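# Wind a cable around a held reel's hub

## Task

While one gripper holds the reel, pin the cable close to one of its ends beneath a finger of that same gripper. Wrap the cable around the reel's hub for more than one full turn, keeping it within about one cable thickness of the hub for almost the whole turn. Any cable that doubles back between the flanges is subtracted from the turn. Declare completion only while that grip keeps the reel steady and lifted above the table, the other arm's moving parts are away from both reel and cable, and the other arm is not pressing hard against the holding arm.

## Robot and tools

Robot: two six-joint arms, left_arm and right_arm, each ending in a two-finger parallel gripper. Base of left_arm sits at (+0.007, +0.353, 0) m with quat_wxyz (+1.000, 0, 0, +0.004); base of right_arm at (-0.037, -0.290, 0) m with quat_wxyz (+1.000, 0, 0, -0.005). A two-camera stand is fixed behind the arms. Loose objects may occasionally get a brief nudge.

Frames: the scene frame has its origin at table-top height, halfway between the nominal bases; +x points out over the table, +y toward left_arm, +z up. Arm names do not match image sides. Reported hand positions (m), end_effector_quat_wxyz and Hand target are in the scene frame and can be a few cm off. Motion offsets, however, use each arm's own Hand target axes: gripper +z is where the fingers point, y is the direction they open and close. end_effector_position is the point between the pads, roughly 1 cm behind the tips.

Row layout (shared by execute_actions and move): one flat list of 14 numbers, each in [-1, 1]: left_arm dx, dy, dz, rx, ry, rz, opening, then the same seven for right_arm. Both arms are always included. dx to rz are offsets, not poses, measured from that arm's Hand target when the action or move begins; 1.0 equals 0.6 m for dx, dy, dz and 180 degrees for the rotation vector rx, ry, rz. The opening is absolute: +1 fully open (0.094 m), -1 shut. A 0 opening means half open, so to keep a gripper unchanged resend its present command (see Tool commands). Six zero pose numbers re-request the current Hand target.

execute_actions: actions is a list of actions; each action is a list of up to 15 rows, one per 1/30 s step, and a short list repeats its last row to fill 15. Every row counts from the action's starting Hand target; repeating the same offset in a later action moves further. cameras: names to return, ["all"], or []; omitted or null gives all only when actions is empty. An unknown camera name invalidates the call. An empty actions list shows the scene number and full state.

move: target is one row or a list of up to 15 rows, all measured from the same starting Hand targets. speed: m/s, 0.002 to 2.9, default 0.25 (turn rate up to twice that in rad/s); one value or one per target. blend: metres, rounds corners between listed targets; 0 stops at each. opening_speed: rate on the -1..+1 opening scale per second, at least 0.2; use it for slow closing. grip_force: newtons per pad, 10 to 50, one value or one per arm; it persists, and low values close slowly. blocking=false returns after about 0.5 s while the move runs on. Paths are straight lines lasting at most 10 s overall, with no obstacle avoidance; grippers lag and may overshoot, especially with a near-straight arm. Do not route a path close to an arm's own base; go around it. Opening changes in the first target apply immediately; those in later targets apply once everything has arrived and come to rest. The result adds a move: line giving the ending (done, off_target, moving, held, fault) and limits (paced = command clipped, held = steps withheld). done means at rest within 10 mm and 2 degrees; it says nothing about contact.

wait: seconds from 0 to 10; arms hold their last command and a running move continues. stop: brakes a running move, needing some distance. zoom_image: camera (cam_high, cam_low, cam_left_wrist, cam_right_wrist) and region [x0, y0, x1, y1] in pixels from the top-left, no larger than 504 by 504, on that camera's latest image; full images are 672x504. finished_scene: scene = current scene number; irreversible.

Result lines: Hand target (commanded pose after clipping; next offsets start here), end_effector_position and quaternion, grip_measured (same scale as opening; empty it reads up to about 2.5 mm too wide; on a squeezed hard part up to about 3 mm narrower), Joint positions (last entry per arm is finger opening in m), Joint velocities (may say within noise or be left out), Joint torques (include gravity; entries 1 to 3 wrap at ±28 N m), Tool commands, MOTOR HOT and OVER-TEMPERATURE FAULT.

Motion behaviour: each step the commanded orientation is limited to 40 degrees from the measured one. Friction and load can leave a gripper several cm short; waiting does not fix it, but another command (even zeros) re-asks, and you can add the missing distance. Joint ranges (rad): waist -2.618 to 3.054, shoulder 0 to 3.142, elbow 0 to 3.142 (straight at 2.901), wrist pitch and yaw -1.571 to 1.571, wrist roll -2.094 to 2.094.

Gripping: pad force climbs about 1 N per 0.001 below first contact, then near 20 N jumps to the force limit (about 50 to 64 N at full). Close slowly on soft or fragile items. To release, command well above grip_measured.

Avoid: anything leaving the table or being left off it; fast or hard contact with fixed or heavy things; letting parts fall far or releasing moving ones; any collision or squeeze between the two arms (never close a gripper on the other arm's fingers); force on wrist-camera cables, which count as the arm touching. A blocked arm keeps pushing until you command its target back past the gripper. Holding loads or straining at unreachable poses heats motors; at 90 °C that arm folds and goes idle, at 100 °C it drops.

Each tool is called after ">>>" as name(argument=value, ...), one argument or row to a line, values as JSON.

## Session

Scene 1 done. Now scene 2.

>>> execute_actions(
  actions=[],
)

Scene clock: 0.00 s.
left_arm: end_effector_position=(+0.4136, +0.3795, +0.1255) grip_measured=+1.000 end_effector_quat_wxyz=(+0.628, -0.088, +0.769, +0.084) | right_arm: end_effector_position=(+0.3673, -0.3085, +0.1147) grip_measured=+1.000 end_effector_quat_wxyz=(+0.616, +0.048, +0.785, -0.049)
Joint positions: left_arm=[-0.084 1.579 0.379 0.991 -0.316 -0.046 0.094] | right_arm=[0.03 1.571 0.358 0.972 0.155 0.02 0.094]
Joint velocities: within noise
Joint torques (N m): no reading
Heat: left arm: 35 °C; right arm: 41 °C.
Hand target: left_arm +0.4167, +0.3796, +0.1370; +0.641, -0.091, +0.758, +0.082 | right_arm +0.3675, -0.3086, +0.1147; +0.614, +0.048, +0.786, -0.049
Tool commands: left_gripper/opening=+1.0 right_gripper/opening=+1.0

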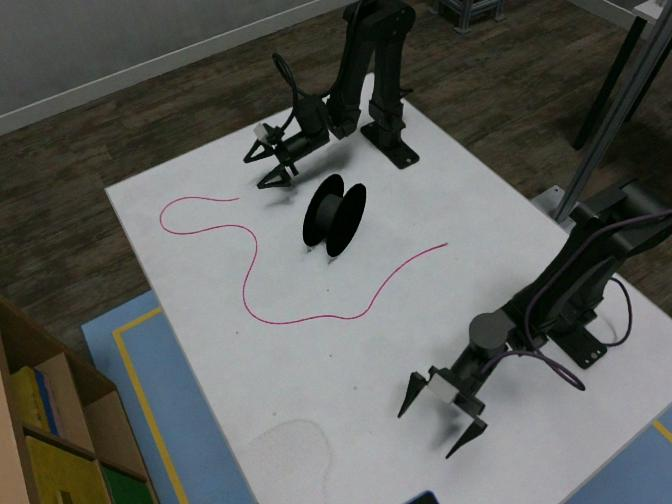

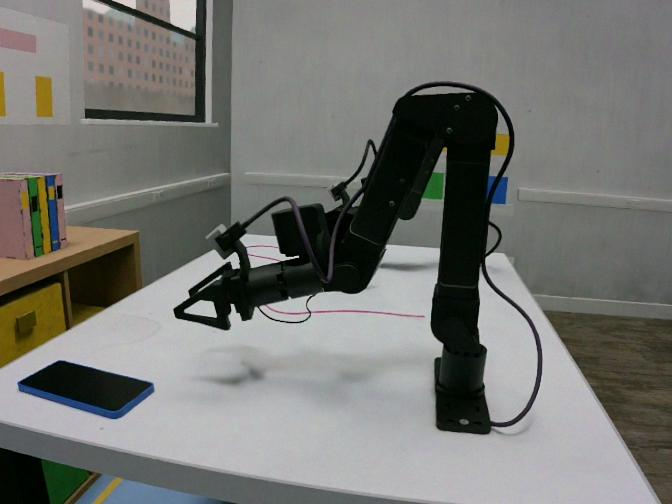

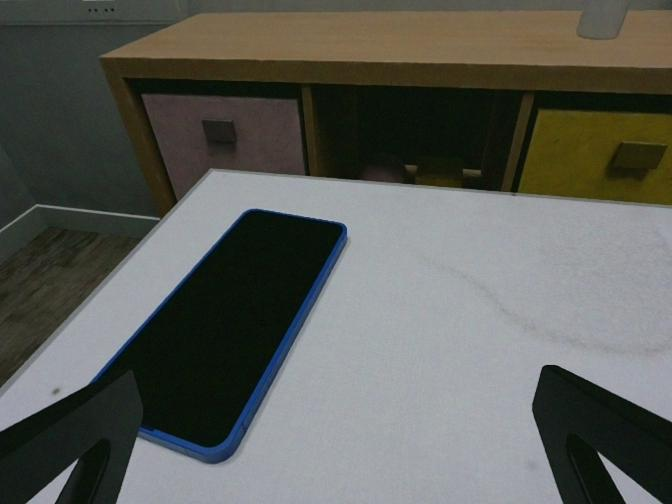

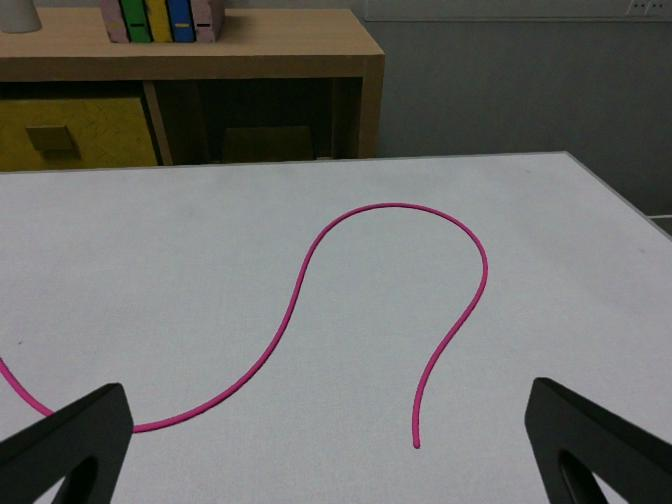

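>>> move(
  target=[-0.179,-0.253,-0.3855,0.4176,0.2204,0.2895,1, 0,0,0,0,0,0,1],
  speed=0.25,
  cameras=["all"],
)

Scene clock: 155.60 s.
left_arm: end_effector_position=(+0.2494, +0.1855, +0.2716) grip_measured=+1.000 end_effector_quat_wxyz=(+0.194, +0.582, +0.776, -0.148) | right_arm: end_effector_position=(+0.3673, -0.3085, +0.1147) grip_measured=+1.000 end_effector_quat_wxyz=(+0.616, +0.048, +0.785, -0.049)
Joint positions: left_arm=[-0.385 1.457 1.697 -1.495 0.384 0.848 0.094] | right_arm=[0.03 1.571 0.358 0.972 0.155 0.02 0.094]
Joint torques (N m): left_arm=[-0.34 -3.7 7.82 0.23 0.49 0.1] | right_arm=[0.01 -6.11 5.38 2.26 0.02 0.01]
Heat: left arm: 45 °C; right arm: 48 °C.
Hand target: left_arm +0.2498, +0.1801, +0.2799; +0.202, +0.589, +0.767, -0.155 | right_arm +0.3675, -0.3086, +0.1147; +0.614, +0.048, +0.786, -0.049
Off the commanded pose: left_arm 0.010 m, 2 deg | right_arm 0.000 m, 0 deg.
move: done

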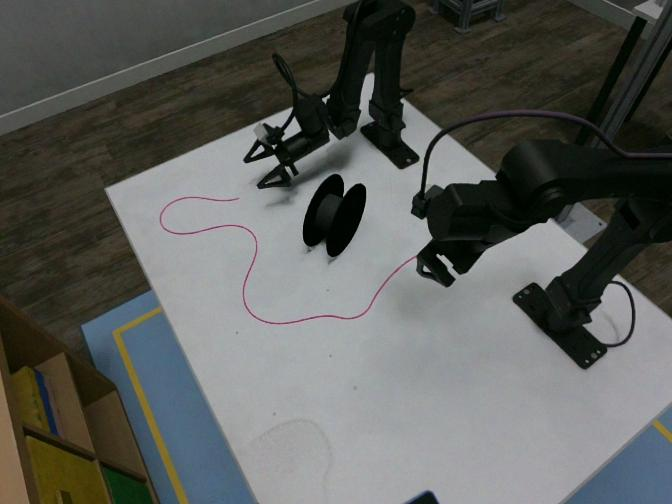

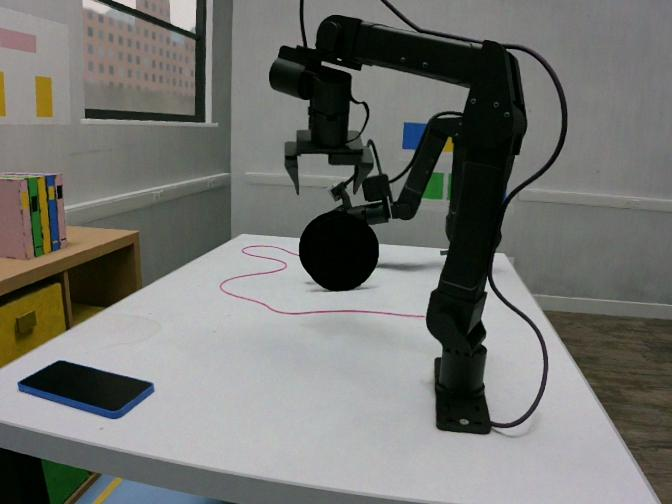

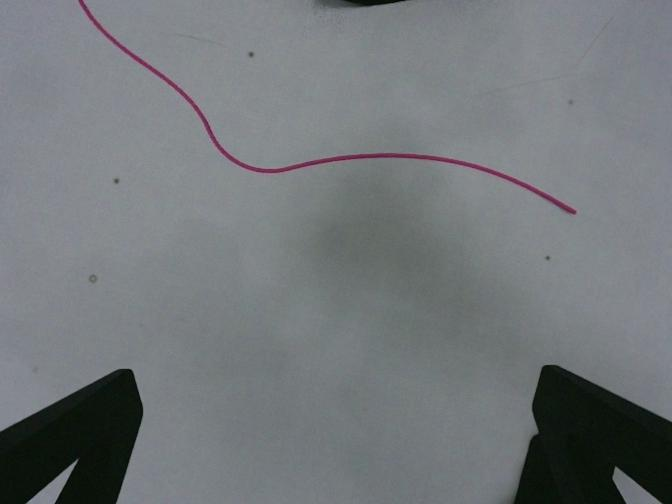

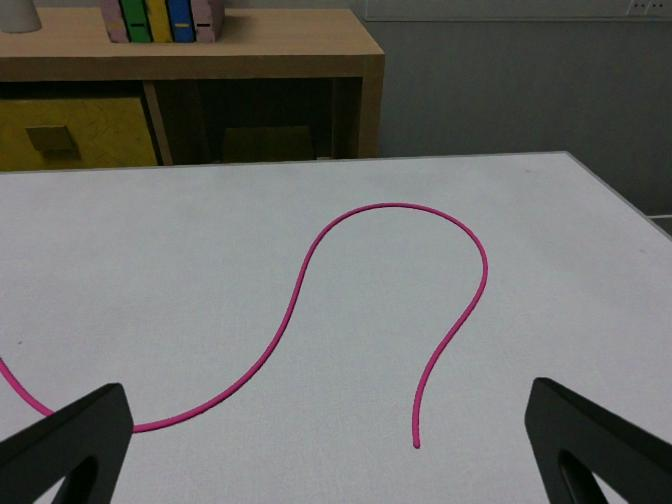

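>>> move(
  target=[-0.0652,-0.2083,0.4195,0.1293,0.1236,0.4581,0, 0,0,0,0,0,0,1],
  speed=0.2,
  cameras=["cam_high","cam_low","cam_left_wrist"],
)

Scene clock: 208.90 s.
left_arm: end_effector_position=(+0.1655, +0.0048, +0.0784) grip_measured=+0.002 end_effector_quat_wxyz=(-0.007, +0.983, +0.180, -0.021) | right_arm: end_effector_position=(+0.3673, -0.3085, +0.1147) grip_measured=+1.000 end_effector_quat_wxyz=(+0.616, +0.048, +0.785, -0.049)
Joint positions: left_arm=[-1.137 2.036 1.693 -1.253 0.037 1.65 0.047] | right_arm=[0.03 1.571 0.358 0.972 0.155 0.02 0.094]
Joint torques (N m): left_arm=[-0.08 -8.68 7.88 -0.14 0.05 0.13] | right_arm=[0.01 -6.08 5.41 2.28 0.02 0.01]
Heat: left arm: 40 °C; right arm: 48 °C.
Hand target: left_arm +0.1698, -0.0050, +0.0803; +0.003, +0.985, +0.174, -0.018 | right_arm +0.3675, -0.3086, +0.1147; +0.614, +0.048, +0.786, -0.049
Off the commanded pose: left_arm 0.011 m, 1 deg | right_arm 0.000 m, 0 deg.
move: off_target (left_arm)
Images, in order (width x height): cam_high 672x504, cam_low 672x504, cam_left_wrist 672x504.

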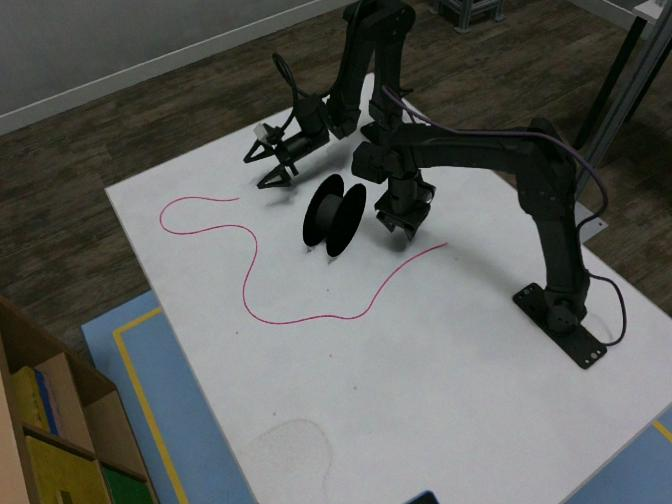

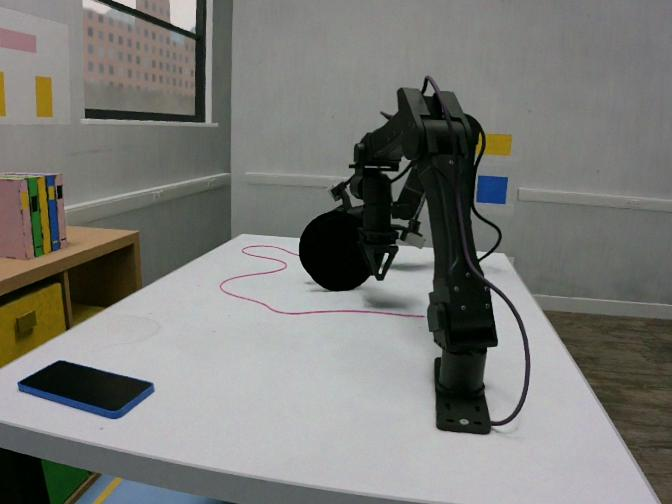

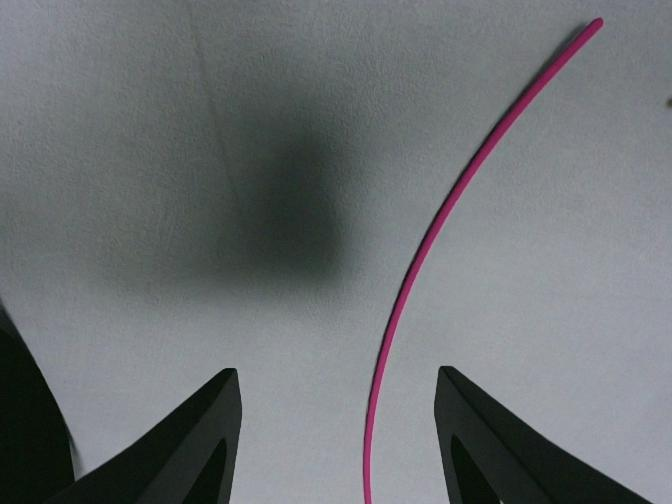

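>>> move(
  target=[0.0,-0.052,0.075,0,0,0.075,0, 0,0,0,0,0,0,1],
  speed=0.1,
  cameras=["cam_low","cam_left_wrist"],
)

Scene clock: 225.27 s.
left_arm: end_effector_position=(+0.1552, +0.0276, +0.0194) grip_measured=+0.002 end_effector_quat_wxyz=(-0.020, +0.998, +0.062, -0.027) | right_arm: end_effector_position=(+0.3673, -0.3085, +0.1147) grip_measured=+1.000 end_effector_quat_wxyz=(+0.616, +0.048, +0.785, -0.049)
Joint positions: left_arm=[-1.137 2.024 1.433 -1.038 0.035 1.889 0.047] | right_arm=[0.03 1.571 0.358 0.972 0.155 0.02 0.094]
Joint torques (N m): left_arm=[0.2 -14.52 3.74 -0.17 0.07 0.14] | right_arm=[0.03 -6.08 5.38 2.27 0.03 0.01]
Heat: left arm: 39 °C; right arm: 49 °C.
Hand target: left_arm +0.1576, +0.0238, +0.0352; +0.005, +0.998, +0.057, -0.017 | right_arm +0.3675, -0.3086, +0.1147; +0.614, +0.048, +0.786, -0.049
Off the commanded pose: left_arm 0.017 m, 3 deg | right_arm 0.000 m, 0 deg.
move: off_target (left_arm)
Images, in order (width x height): cam_low 672x504, cam_left_wrist 672x504.

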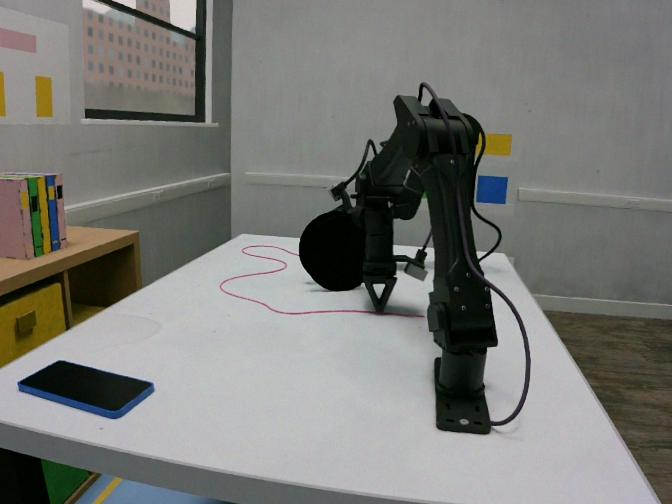

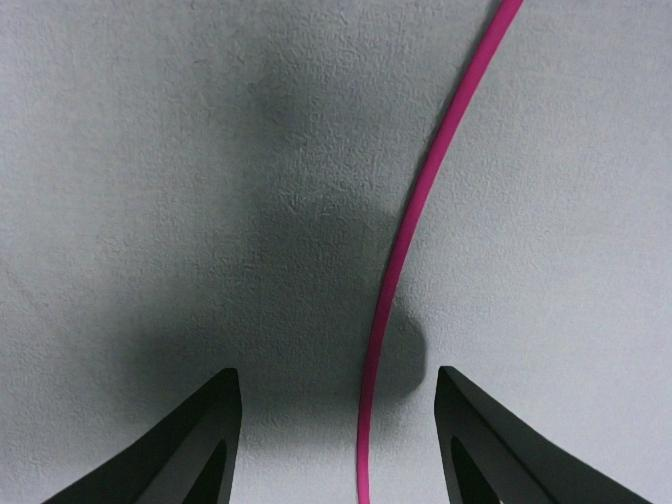

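>>> move(
  target=[0.0,-0.007,0.014,0,0,0.0,0, 0,0,0,0,0,0,1],
  speed=0.05,
  cameras=["cam_left_wrist"],
)

Scene clock: 233.63 s.
left_arm: end_effector_position=(+0.1537, +0.0308, +0.0142) grip_measured=+0.002 end_effector_quat_wxyz=(-0.018, +0.998, +0.061, -0.026) | right_arm: end_effector_position=(+0.3673, -0.3085, +0.1147) grip_measured=+1.000 end_effector_quat_wxyz=(+0.616, +0.048, +0.785, -0.049)
Joint positions: left_arm=[-1.137 2.014 1.396 -1.006 0.035 1.892 0.047] | right_arm=[0.03 1.571 0.358 0.972 0.155 0.02 0.094]
Joint torques (N m): left_arm=[0.47 -13.83 3.38 -0.1 0.06 0.11] | right_arm=[0.03 -6.08 5.38 2.26 0.02 0.01]
Heat: left arm: 38 °C; right arm: 49 °C.
Hand target: left_arm +0.1568, +0.0279, +0.0268; +0.005, +0.998, +0.057, -0.017 | right_arm +0.3675, -0.3086, +0.1147; +0.614, +0.048, +0.786, -0.049
Off the commanded pose: left_arm 0.013 m, 3 deg | right_arm 0.000 m, 0 deg.
move: off_target (left_arm)
Images, in order (width x height): cam_left_wrist 672x504.

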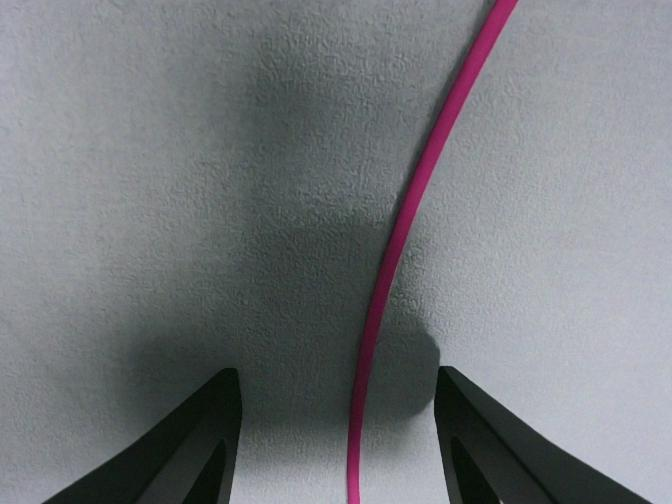

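>>> move(
  target=[
    [0.0,-0.005,0.008,0,0,0.0,0, 0,0,0,0,0,0,1],
    [0.0,-0.005,0.008,0,0,0.0,-1, 0,0,0,0,0,0,1],
  ],
  speed=0.04,
  opening_speed=0.5,
  cameras=["cam_left_wrist"],
)

Scene clock: 242.97 s.
left_arm: end_effector_position=(+0.1548, +0.0284, +0.0129) grip_measured=-0.947 end_effector_quat_wxyz=(-0.005, +0.998, +0.059, -0.021) | right_arm: end_effector_position=(+0.3673, -0.3085, +0.1147) grip_measured=+1.000 end_effector_quat_wxyz=(+0.616, +0.048, +0.785, -0.049)
Joint positions: left_arm=[-1.137 2 1.372 -0.969 0.035 1.895 0.002] | right_arm=[0.03 1.571 0.358 0.972 0.155 0.02 0.094]
Joint torques (N m): left_arm=[0.69 -12.86 3.29 -0.19 0.07 0.12] | right_arm=[0.02 -6.12 5.39 2.26 0.01 0.01]
Heat: left arm: 38 °C; right arm: 49 °C.
Hand target: left_arm +0.1564, +0.0308, +0.0220; +0.005, +0.998, +0.057, -0.017 | right_arm +0.3675, -0.3086, +0.1147; +0.614, +0.048, +0.786, -0.049
Off the commanded pose: left_arm 0.010 m, 1 deg | right_arm 0.000 m, 0 deg.
move: done
Images, in order (width x height): cam_left_wrist 672x504.

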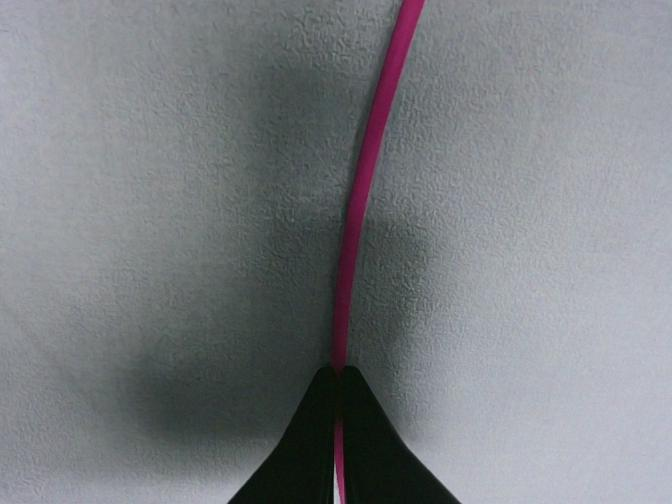

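>>> move(
  target=[0.0,0,-0.35,0,0,0.0,-1, 0,0,0,0,0,0,1],
  speed=0.15,
  cameras=["cam_high","cam_low","cam_left_wrist"],
)

Scene clock: 249.07 s.
left_arm: end_effector_position=(+0.1636, +0.0290, +0.2141) grip_measured=-0.950 end_effector_quat_wxyz=(+0.077, +0.995, +0.061, +0.014) | right_arm: end_effector_position=(+0.3673, -0.3085, +0.1147) grip_measured=+1.000 end_effector_quat_wxyz=(+0.616, +0.048, +0.785, -0.049)
Joint positions: left_arm=[-1.114 1.822 1.935 -1.532 0.035 1.91 0.002] | right_arm=[0.03 1.571 0.358 0.972 0.155 0.02 0.094]
Joint torques (N m): left_arm=[0.58 -10.95 7.05 -0.11 0.09 0.13] | right_arm=[0.01 -6.08 5.41 2.27 0.02 0]
Heat: left arm: 38 °C; right arm: 49 °C.
Hand target: left_arm +0.1634, +0.0332, +0.2318; +0.005, +0.998, +0.057, -0.017 | right_arm +0.3675, -0.3086, +0.1147; +0.614, +0.048, +0.786, -0.049
Off the commanded pose: left_arm 0.018 m, 9 deg | right_arm 0.000 m, 0 deg.
joint sent to its limit (left arm) — joint 4 (wrist pitch), lower limit. The joint targets are off in orientation, not in position.
move: off_target (left_arm)
Images, in order (width x height): cam_high 672x504, cam_low 672x504, cam_left_wrist 672x504.

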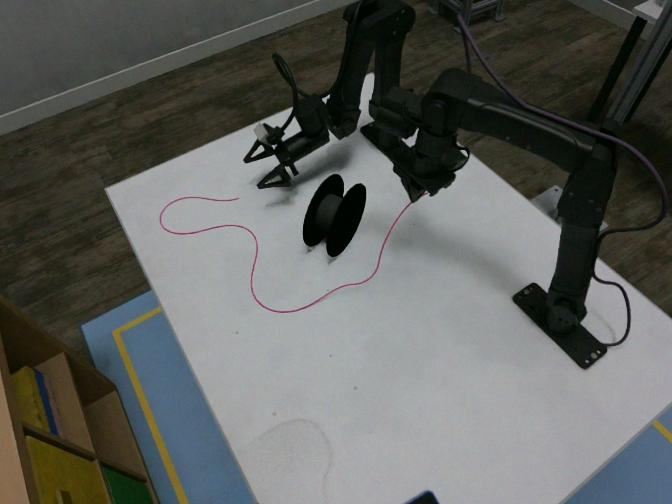

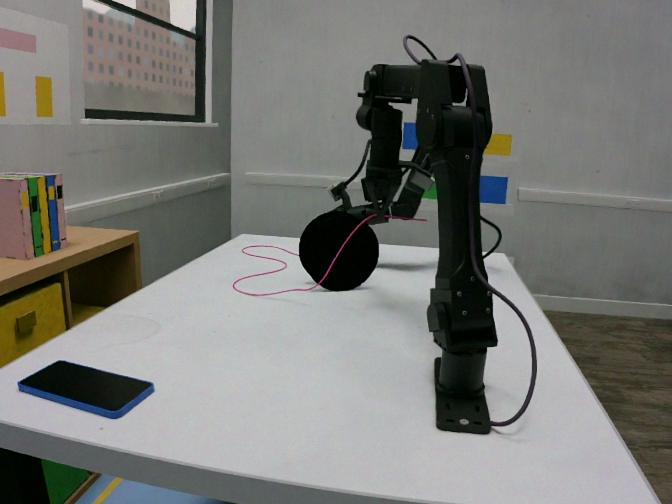

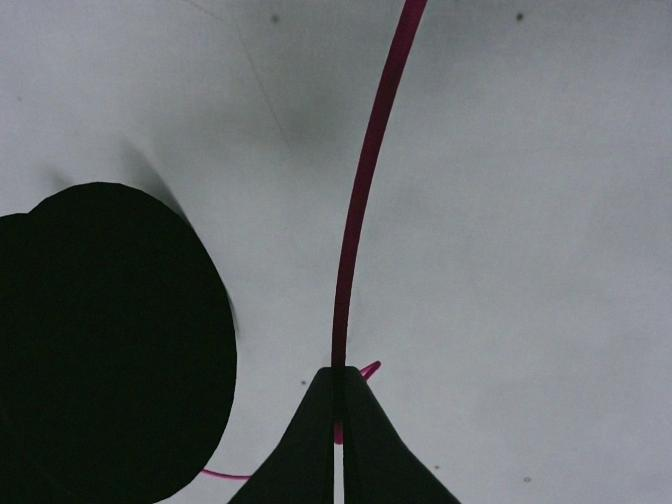

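>>> move(
  target=[
    [0.0,0,0.345,0,0,0.0,-1, 0,0,0,0,0,0,1],
    [0.0,0,0.345,0,0,0.0,-0.4, 0,0,0,0,0,0,1],
  ],
  speed=0.12,
  opening_speed=0.6,
  cameras=["cam_left_wrist"],
)

Scene clock: 291.43 s.
left_arm: end_effector_position=(+0.1588, +0.0314, +0.0313) grip_measured=-0.402 end_effector_quat_wxyz=(+0.009, +0.998, +0.058, -0.015) | right_arm: end_effector_position=(+0.3673, -0.3085, +0.1147) grip_measured=+1.000 end_effector_quat_wxyz=(+0.616, +0.048, +0.785, -0.049)
Joint positions: left_arm=[-1.123 1.944 1.37 -0.991 0.035 1.91 0.028] | right_arm=[0.03 1.571 0.358 0.972 0.155 0.02 0.094]
Joint torques (N m): left_arm=[-0.47 -8.01 4.16 -0.04 0.07 -0.02] | right_arm=[0.03 -6.09 5.38 2.26 0.02 0]
Heat: left arm: 38 °C; right arm: 49 °C.
Hand target: left_arm +0.1565, +0.0309, +0.0250; +0.005, +0.998, +0.057, -0.017 | right_arm +0.3675, -0.3086, +0.1147; +0.614, +0.048, +0.786, -0.049
Off the commanded pose: left_arm 0.007 m, 1 deg | right_arm 0.000 m, 0 deg.
move: done
Images, in order (width x height): cam_left_wrist 672x504.

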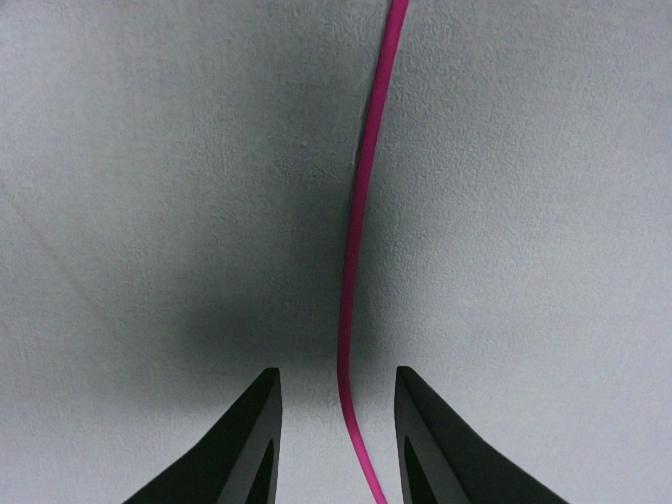

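>>> move(
  target=[
    [0.0,0,-0.1,0,0,-0.3,-0.4, 0,0,0,0,0,0,1],
    [0.0,0,-0.1,0,0,-0.6,-0.4, 0,0,0,0,0,0,1],
    [0.0,0,-0.1,0,0,-0.97,-0.2, 0,0,0,0,0,0,1],
  ],
  speed=0.25,
  blend=0.02,
  cameras=["cam_high","cam_left_wrist"],
)

Scene clock: 307.40 s.
left_arm: end_effector_position=(+0.1538, +0.0406, +0.0617) grip_measured=-0.202 end_effector_quat_wxyz=(-0.032, -0.005, +0.999, +0.023) | right_arm: end_effector_position=(+0.3673, -0.3085, +0.1147) grip_measured=+1.000 end_effector_quat_wxyz=(+0.616, +0.048, +0.785, -0.049)
Joint positions: left_arm=[-1.123 1.944 1.493 -1.189 0.037 -1.124 0.037] | right_arm=[0.03 1.571 0.358 0.972 0.155 0.02 0.094]
Joint torques (N m): left_arm=[0.06 -13.05 7.87 -0.39 0.06 -0.08] | right_arm=[0.03 -6.09 5.38 2.27 0.01 -0.01]
Heat: left arm: 39 °C; right arm: 49 °C.
Hand target: left_arm +0.1585, +0.0316, +0.0850; -0.017, -0.010, +1.000, -0.006 | right_arm +0.3675, -0.3086, +0.1147; +0.614, +0.048, +0.786, -0.049
Off the commanded pose: left_arm 0.025 m, 4 deg | right_arm 0.000 m, 0 deg.
move: off_target (left_arm); target 3's new opening was sent with left_arm's hand 0.025 m and 4 deg from that target
Images, in order (width x height): cam_high 672x504, cam_left_wrist 672x504.

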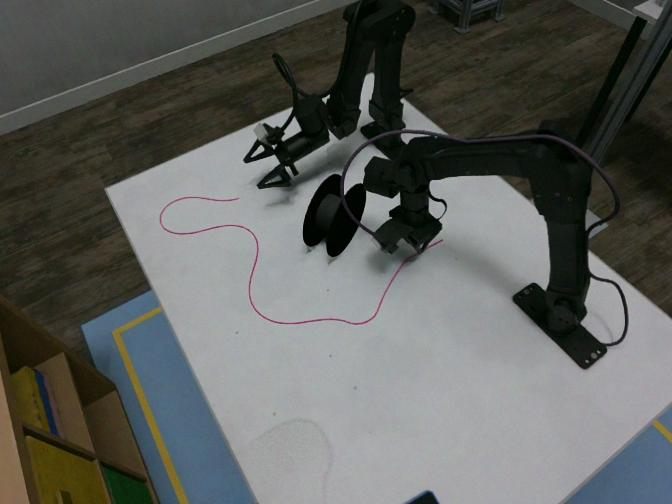

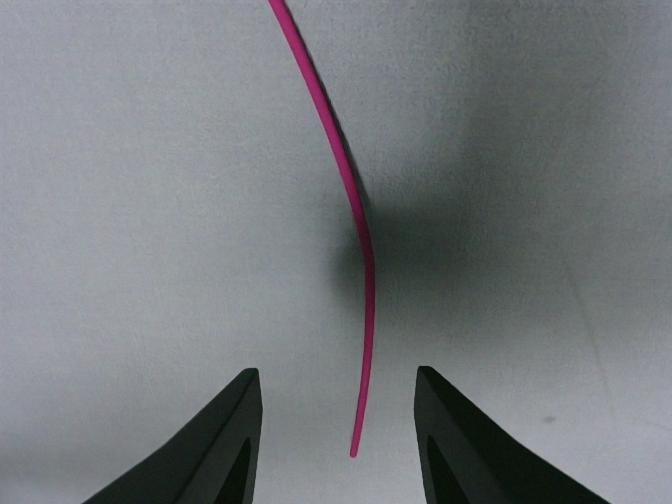

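>>> move(
  target=[-0.052,-0.006,0.08,0,0,-0.06,-0.2, 0,0,0,0,0,0,1],
  speed=0.1,
  cameras=["cam_left_wrist"],
)

Scene clock: 319.97 s.
left_arm: end_effector_position=(+0.1866, +0.0268, +0.0448) grip_measured=-0.202 end_effector_quat_wxyz=(-0.016, -0.096, +0.995, -0.009) | right_arm: end_effector_position=(+0.3673, -0.3085, +0.1147) grip_measured=+1.000 end_effector_quat_wxyz=(+0.616, +0.048, +0.785, -0.049)
Joint positions: left_arm=[-1.061 1.991 1.493 -1.068 0.037 -1.245 0.037] | right_arm=[0.03 1.571 0.358 0.972 0.155 0.02 0.094]
Joint torques (N m): left_arm=[0.43 -8.29 3.9 0.05 0.05 -0.07] | right_arm=[0.02 -6.11 5.38 2.27 0.03 0.01]
Heat: left arm: 40 °C; right arm: 50 °C.
Hand target: left_arm +0.1881, +0.0280, +0.0359; -0.017, -0.104, +0.994, -0.004 | right_arm +0.3675, -0.3086, +0.1147; +0.614, +0.048, +0.786, -0.049
Off the commanded pose: left_arm 0.009 m, 1 deg | right_arm 0.000 m, 0 deg.
move: done
Images, in order (width x height): cam_left_wrist 672x504.

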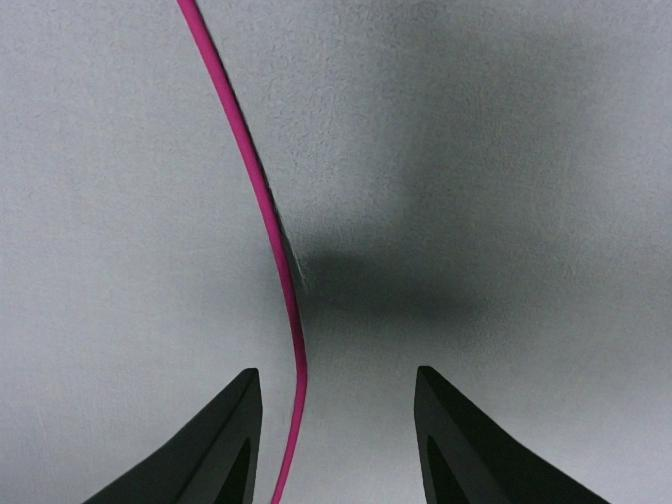

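>>> move(
  target=[
    [0,0.018,0.032,0,0,-0.03,-0.2, 0,0,0,0,0,0,1],
  ],
  speed=0.06,
  cameras=["cam_left_wrist"],
)

Scene clock: 328.63 s.
left_arm: end_effector_position=(+0.1828, +0.0375, +0.0205) grip_measured=-0.202 end_effector_quat_wxyz=(-0.019, -0.142, +0.990, -0.002) | right_arm: end_effector_position=(+0.3673, -0.3085, +0.1147) grip_measured=+1.000 end_effector_quat_wxyz=(+0.616, +0.048, +0.785, -0.049)
Joint positions: left_arm=[-1.055 1.991 1.391 -0.98 0.037 -1.332 0.037] | right_arm=[0.03 1.571 0.358 0.972 0.155 0.02 0.094]
Joint torques (N m): left_arm=[0.58 -9.16 3.84 -0.01 0.04 -0.11] | right_arm=[0.01 -6.08 5.39 2.27 0.02 0]
Heat: left arm: 38 °C; right arm: 50 °C.
Hand target: left_arm +0.1851, +0.0383, +0.0166; -0.018, -0.150, +0.988, -0.003 | right_arm +0.3675, -0.3086, +0.1147; +0.614, +0.048, +0.786, -0.049
Off the commanded pose: left_arm 0.005 m, 1 deg | right_arm 0.000 m, 0 deg.
move: done
Images, in order (width x height): cam_left_wrist 672x504.

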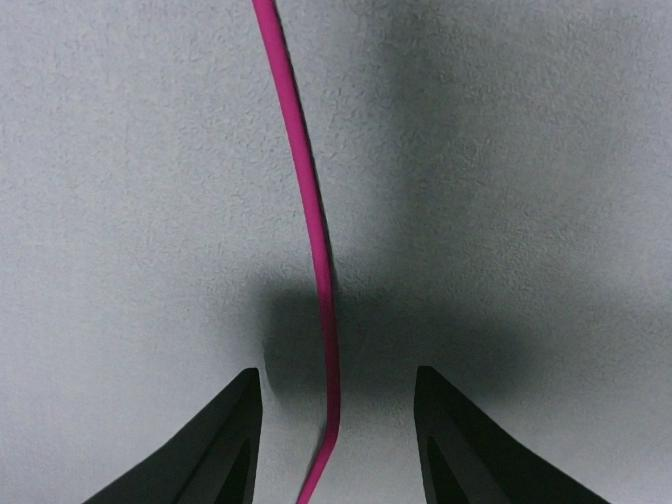

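>>> move(
  target=[
    [0,0,0.013,0,0,0,-0.2, 0,0,0,0,0,0,1],
    [0,0,0.013,0,0,0,-1, 0,0,0,0,0,0,1],
  ],
  speed=0.04,
  opening_speed=0.5,
  cameras=["cam_left_wrist"],
)

Scene clock: 341.13 s.
left_arm: end_effector_position=(+0.1835, +0.0363, +0.0165) grip_measured=-0.944 end_effector_quat_wxyz=(-0.016, -0.143, +0.990, -0.008) | right_arm: end_effector_position=(+0.3673, -0.3085, +0.1147) grip_measured=+1.000 end_effector_quat_wxyz=(+0.616, +0.048, +0.785, -0.049)
Joint positions: left_arm=[-1.055 1.991 1.375 -0.952 0.037 -1.334 0.003] | right_arm=[0.03 1.571 0.358 0.972 0.155 0.02 0.094]
Joint torques (N m): left_arm=[0.5 -8.29 3.77 0 0.05 -0.08] | right_arm=[0.01 -6.09 5.38 2.27 0.03 0.01]
Heat: left arm: 37 °C; right arm: 50 °C.
Hand target: left_arm +0.1849, +0.0382, +0.0089; -0.018, -0.150, +0.988, -0.003 | right_arm +0.3675, -0.3086, +0.1147; +0.614, +0.048, +0.786, -0.049
Off the commanded pose: left_arm 0.008 m, 1 deg | right_arm 0.000 m, 0 deg.
move: done
Images, in order (width x height): cam_left_wrist 672x504.

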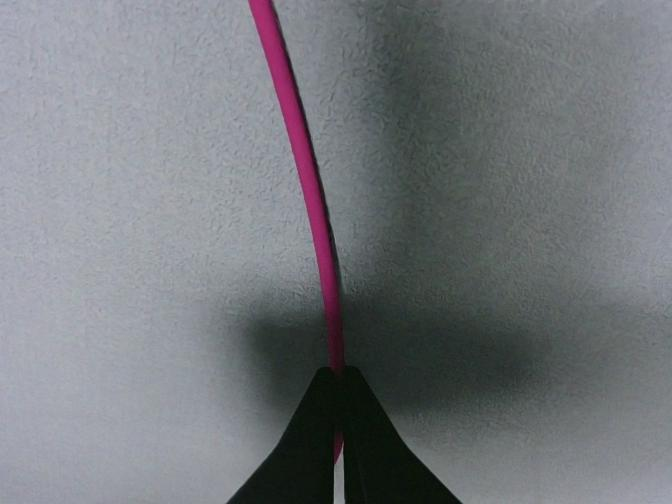

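>>> move(
  target=[-0.127,0.098,-0.4556,0.4815,-0.146,0.0013,-1, 0,0,0,0,0,0,1],
  speed=0.2,
  cameras=["all"],
)

Scene clock: 367.73 s.
left_arm: end_effector_position=(+0.2506, +0.1191, +0.2740) grip_measured=-0.946 end_effector_quat_wxyz=(+0.286, -0.124, +0.707, -0.635) | right_arm: end_effector_position=(+0.3673, -0.3085, +0.1147) grip_measured=+1.000 end_effector_quat_wxyz=(+0.616, +0.048, +0.785, -0.049)
Joint positions: left_arm=[-0.553 0.849 0.469 0.347 0.428 -1.307 0.003] | right_arm=[0.03 1.571 0.358 0.972 0.155 0.02 0.094]
Joint torques (N m): left_arm=[0.51 -1.76 5.45 1.64 0.15 0.04] | right_arm=[0.02 -6.12 5.41 2.27 0.02 0.01]
Heat: left arm: 36 °C; right arm: 50 °C.
Hand target: left_arm +0.2493, +0.1203, +0.2793; +0.294, -0.117, +0.697, -0.644 | right_arm +0.3675, -0.3086, +0.1147; +0.614, +0.048, +0.786, -0.049
Off the commanded pose: left_arm 0.006 m, 2 deg | right_arm 0.000 m, 0 deg.
move: done

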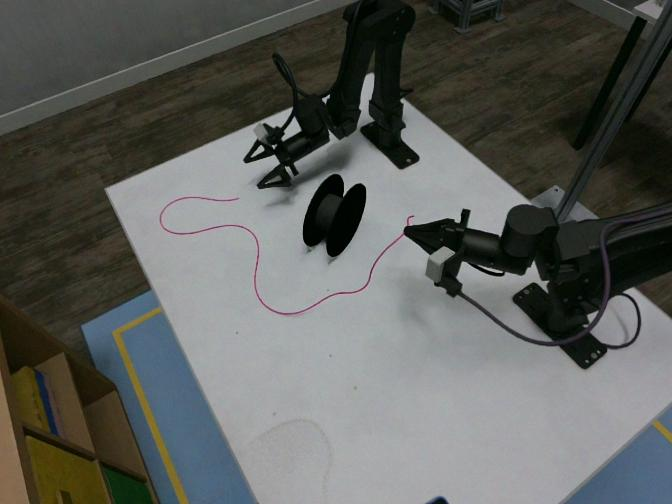

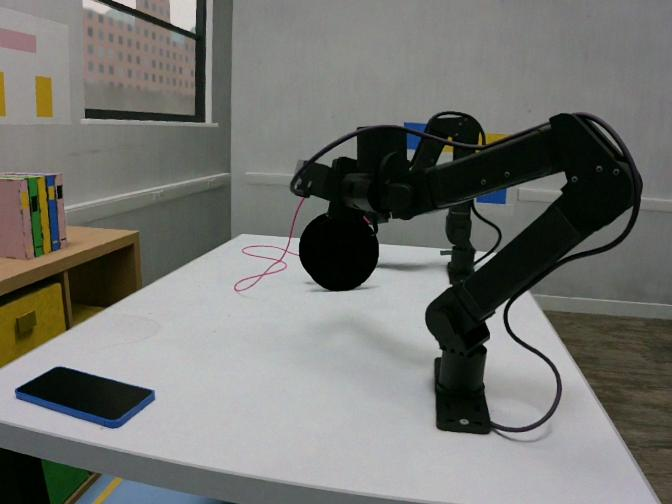

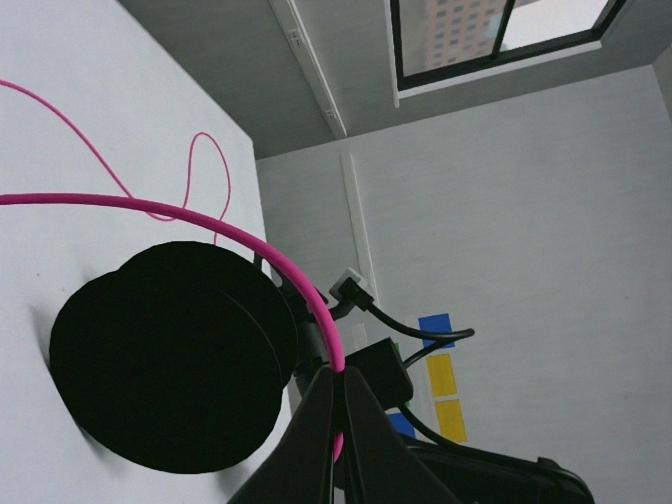

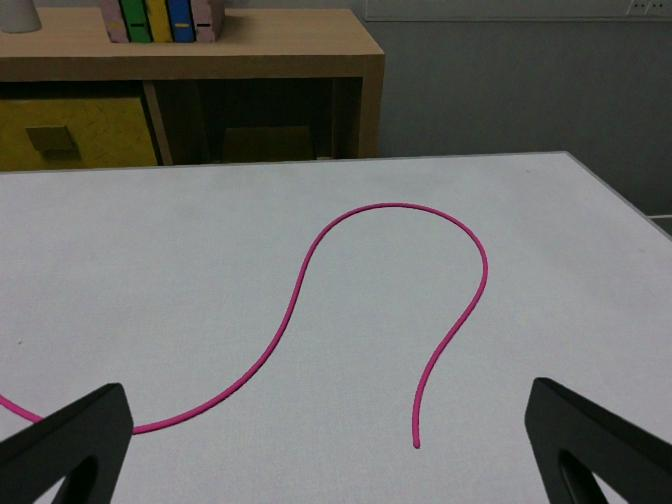

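>>> zoom_image(
  camera="cam_left_wrist",
  region=[30, 220, 330, 500],
)

>>> zoom_image(
  camera="cam_high",
  region=[280, 150, 480, 300],
)

Scaled by 1.680.

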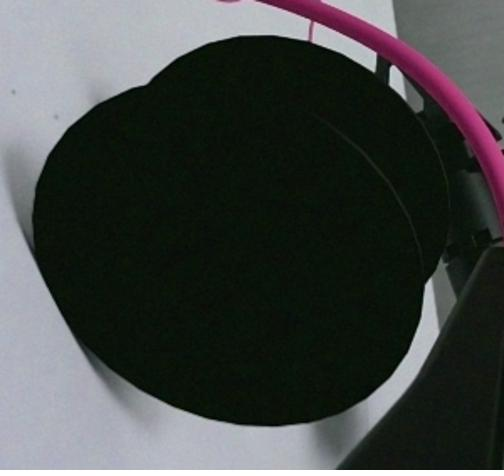

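Scaled by 2.520.

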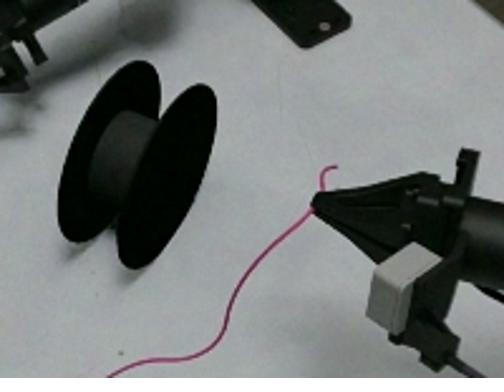

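>>> zoom_image(
  camera="cam_low",
  region=[270, 110, 470, 310],
)

>>> zoom_image(
  camera="cam_high",
  region=[380, 190, 480, 290],
)

Scaled by 2.520.

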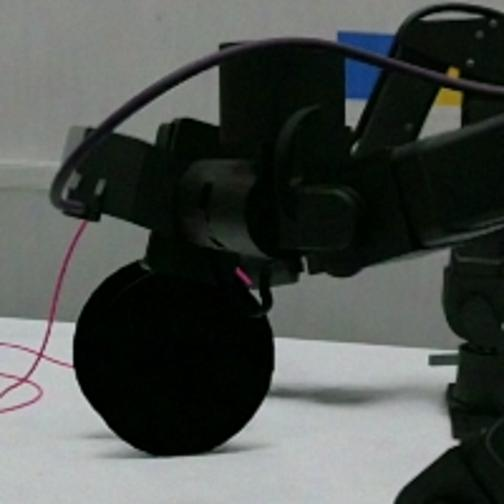

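Scaled by 5.040.

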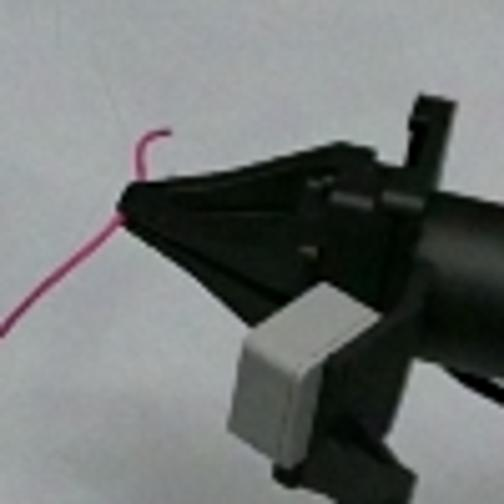

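>>> move(
  target=[0,0,0,0,0,0,-1, -0.202,0.056,-0.47,-0.1695,0.1413,-0.086,0.2],
  speed=0.2,
  cameras=["all"],
)

Scene clock: 459.23 s.
left_arm: end_effector_position=(+0.2505, +0.1191, +0.2743) grip_measured=-0.946 end_effector_quat_wxyz=(+0.286, -0.124, +0.706, -0.635) | right_arm: end_effector_position=(+0.1333, -0.2413, +0.2987) grip_measured=+0.202 end_effector_quat_wxyz=(+0.413, -0.202, +0.885, +0.081)
Joint positions: left_arm=[-0.553 0.849 0.469 0.348 0.428 -1.308 0.003] | right_arm=[-0.18 0.696 1.239 -1.345 -0.451 -0.455 0.056]
Joint torques (N m): left_arm=[0.53 -1.73 5.42 1.64 0.16 0.01] | right_arm=[-0.53 1.96 6.39 1.58 -0.51 -0.13]
Heat: left arm: 49 °C; right arm: 50 °C.
Hand target: left_arm +0.2493, +0.1203, +0.2793; +0.294, -0.117, +0.697, -0.644 | right_arm +0.1301, -0.2387, +0.2995; +0.408, -0.208, +0.885, +0.088
Off the commanded pose: left_arm 0.005 m, 2 deg | right_arm 0.004 m, 1 deg.
move: done

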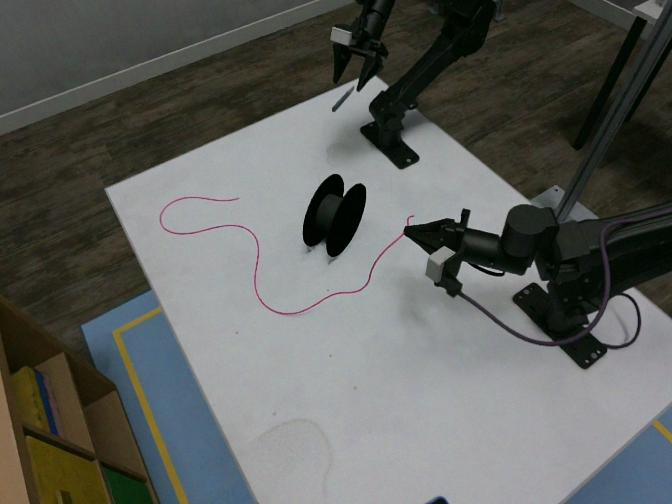

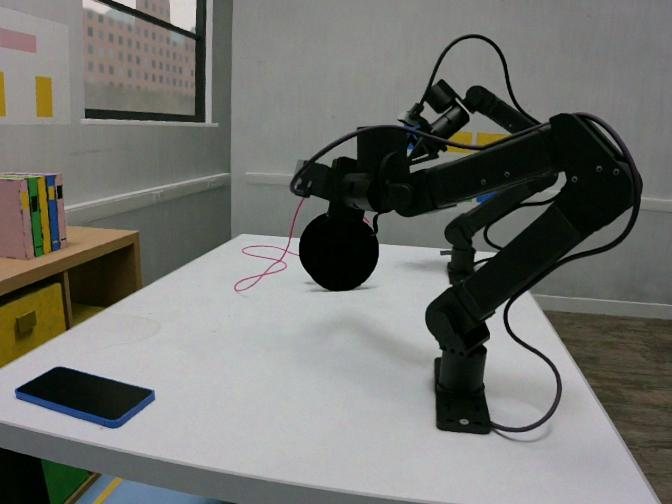

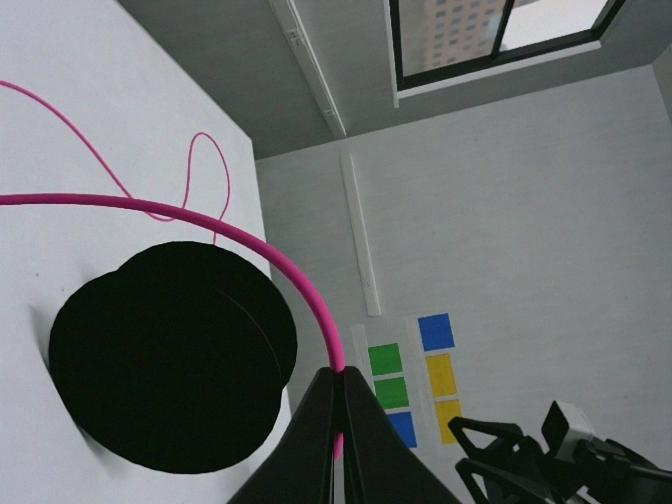

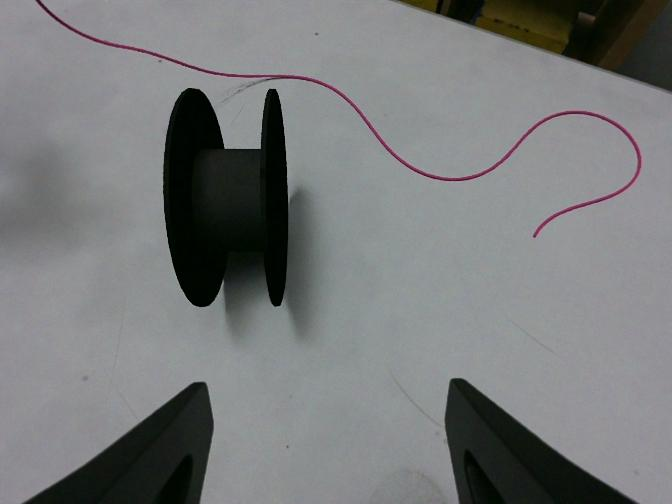

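>>> move(
  target=[
    [-0.03,-0.113,0,0,0,0,-1, 0,0,0,0,0,0,0.2],
    [0.064,-0.1215,0.43,0,0,0.167,-1, 0,0,0,0,0,0,0.2],
  ],
  speed=0.2,
  blend=0.03,
  cameras=["all"],
)

Scene clock: 502.30 s.
left_arm: end_effector_position=(+0.3422, -0.1201, +0.3234) grip_measured=-0.946 end_effector_quat_wxyz=(+0.432, +0.067, +0.718, -0.541) | right_arm: end_effector_position=(+0.1332, -0.2410, +0.2987) grip_measured=+0.202 end_effector_quat_wxyz=(+0.413, -0.203, +0.884, +0.081)
Joint positions: left_arm=[-0.949 1.803 1.397 0.366 0.048 -0.802 0.003] | right_arm=[-0.18 0.696 1.239 -1.346 -0.452 -0.457 0.056]
Joint torques (N m): left_arm=[-0.14 -8.34 10.15 1.48 -0.11 0.14] | right_arm=[-0.57 1.98 6.41 1.59 -0.46 -0.13]
Heat: left arm: 51 °C; right arm: 48 °C.
Hand target: left_arm +0.3472, -0.1249, +0.3399; +0.451, +0.068, +0.703, -0.545 | right_arm +0.1301, -0.2387, +0.2995; +0.408, -0.208, +0.884, +0.088
Off the commanded pose: left_arm 0.018 m, 3 deg | right_arm 0.004 m, 1 deg.
move: off_target (left_arm)

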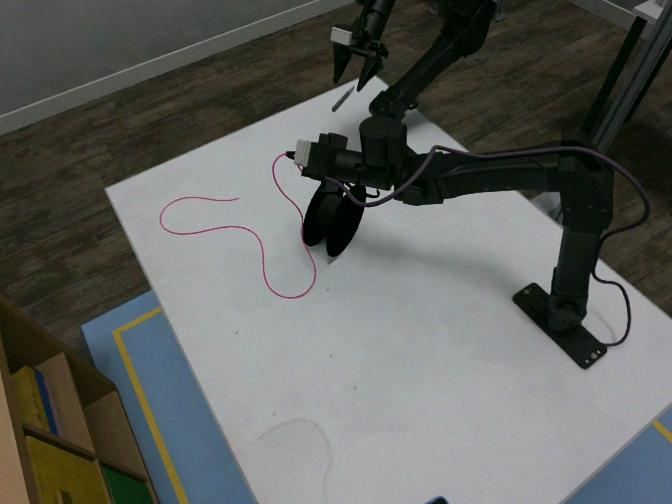

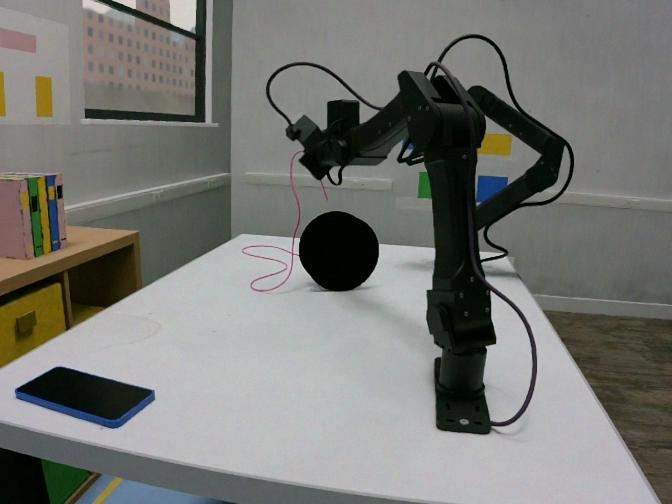

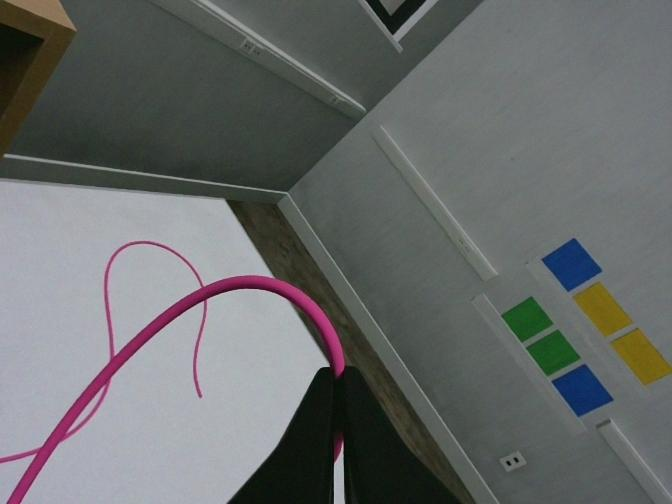

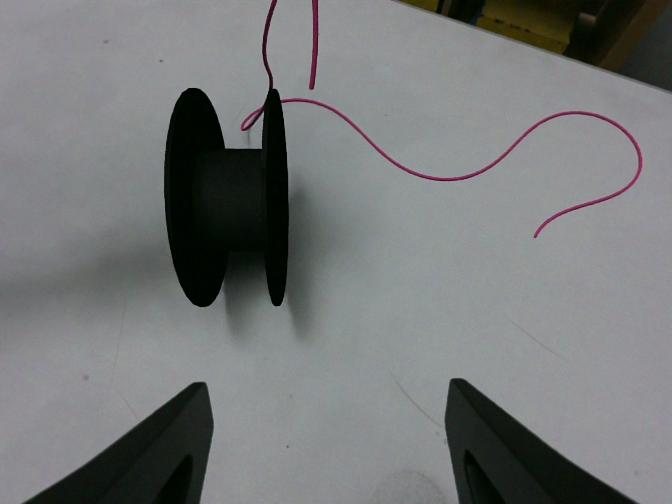

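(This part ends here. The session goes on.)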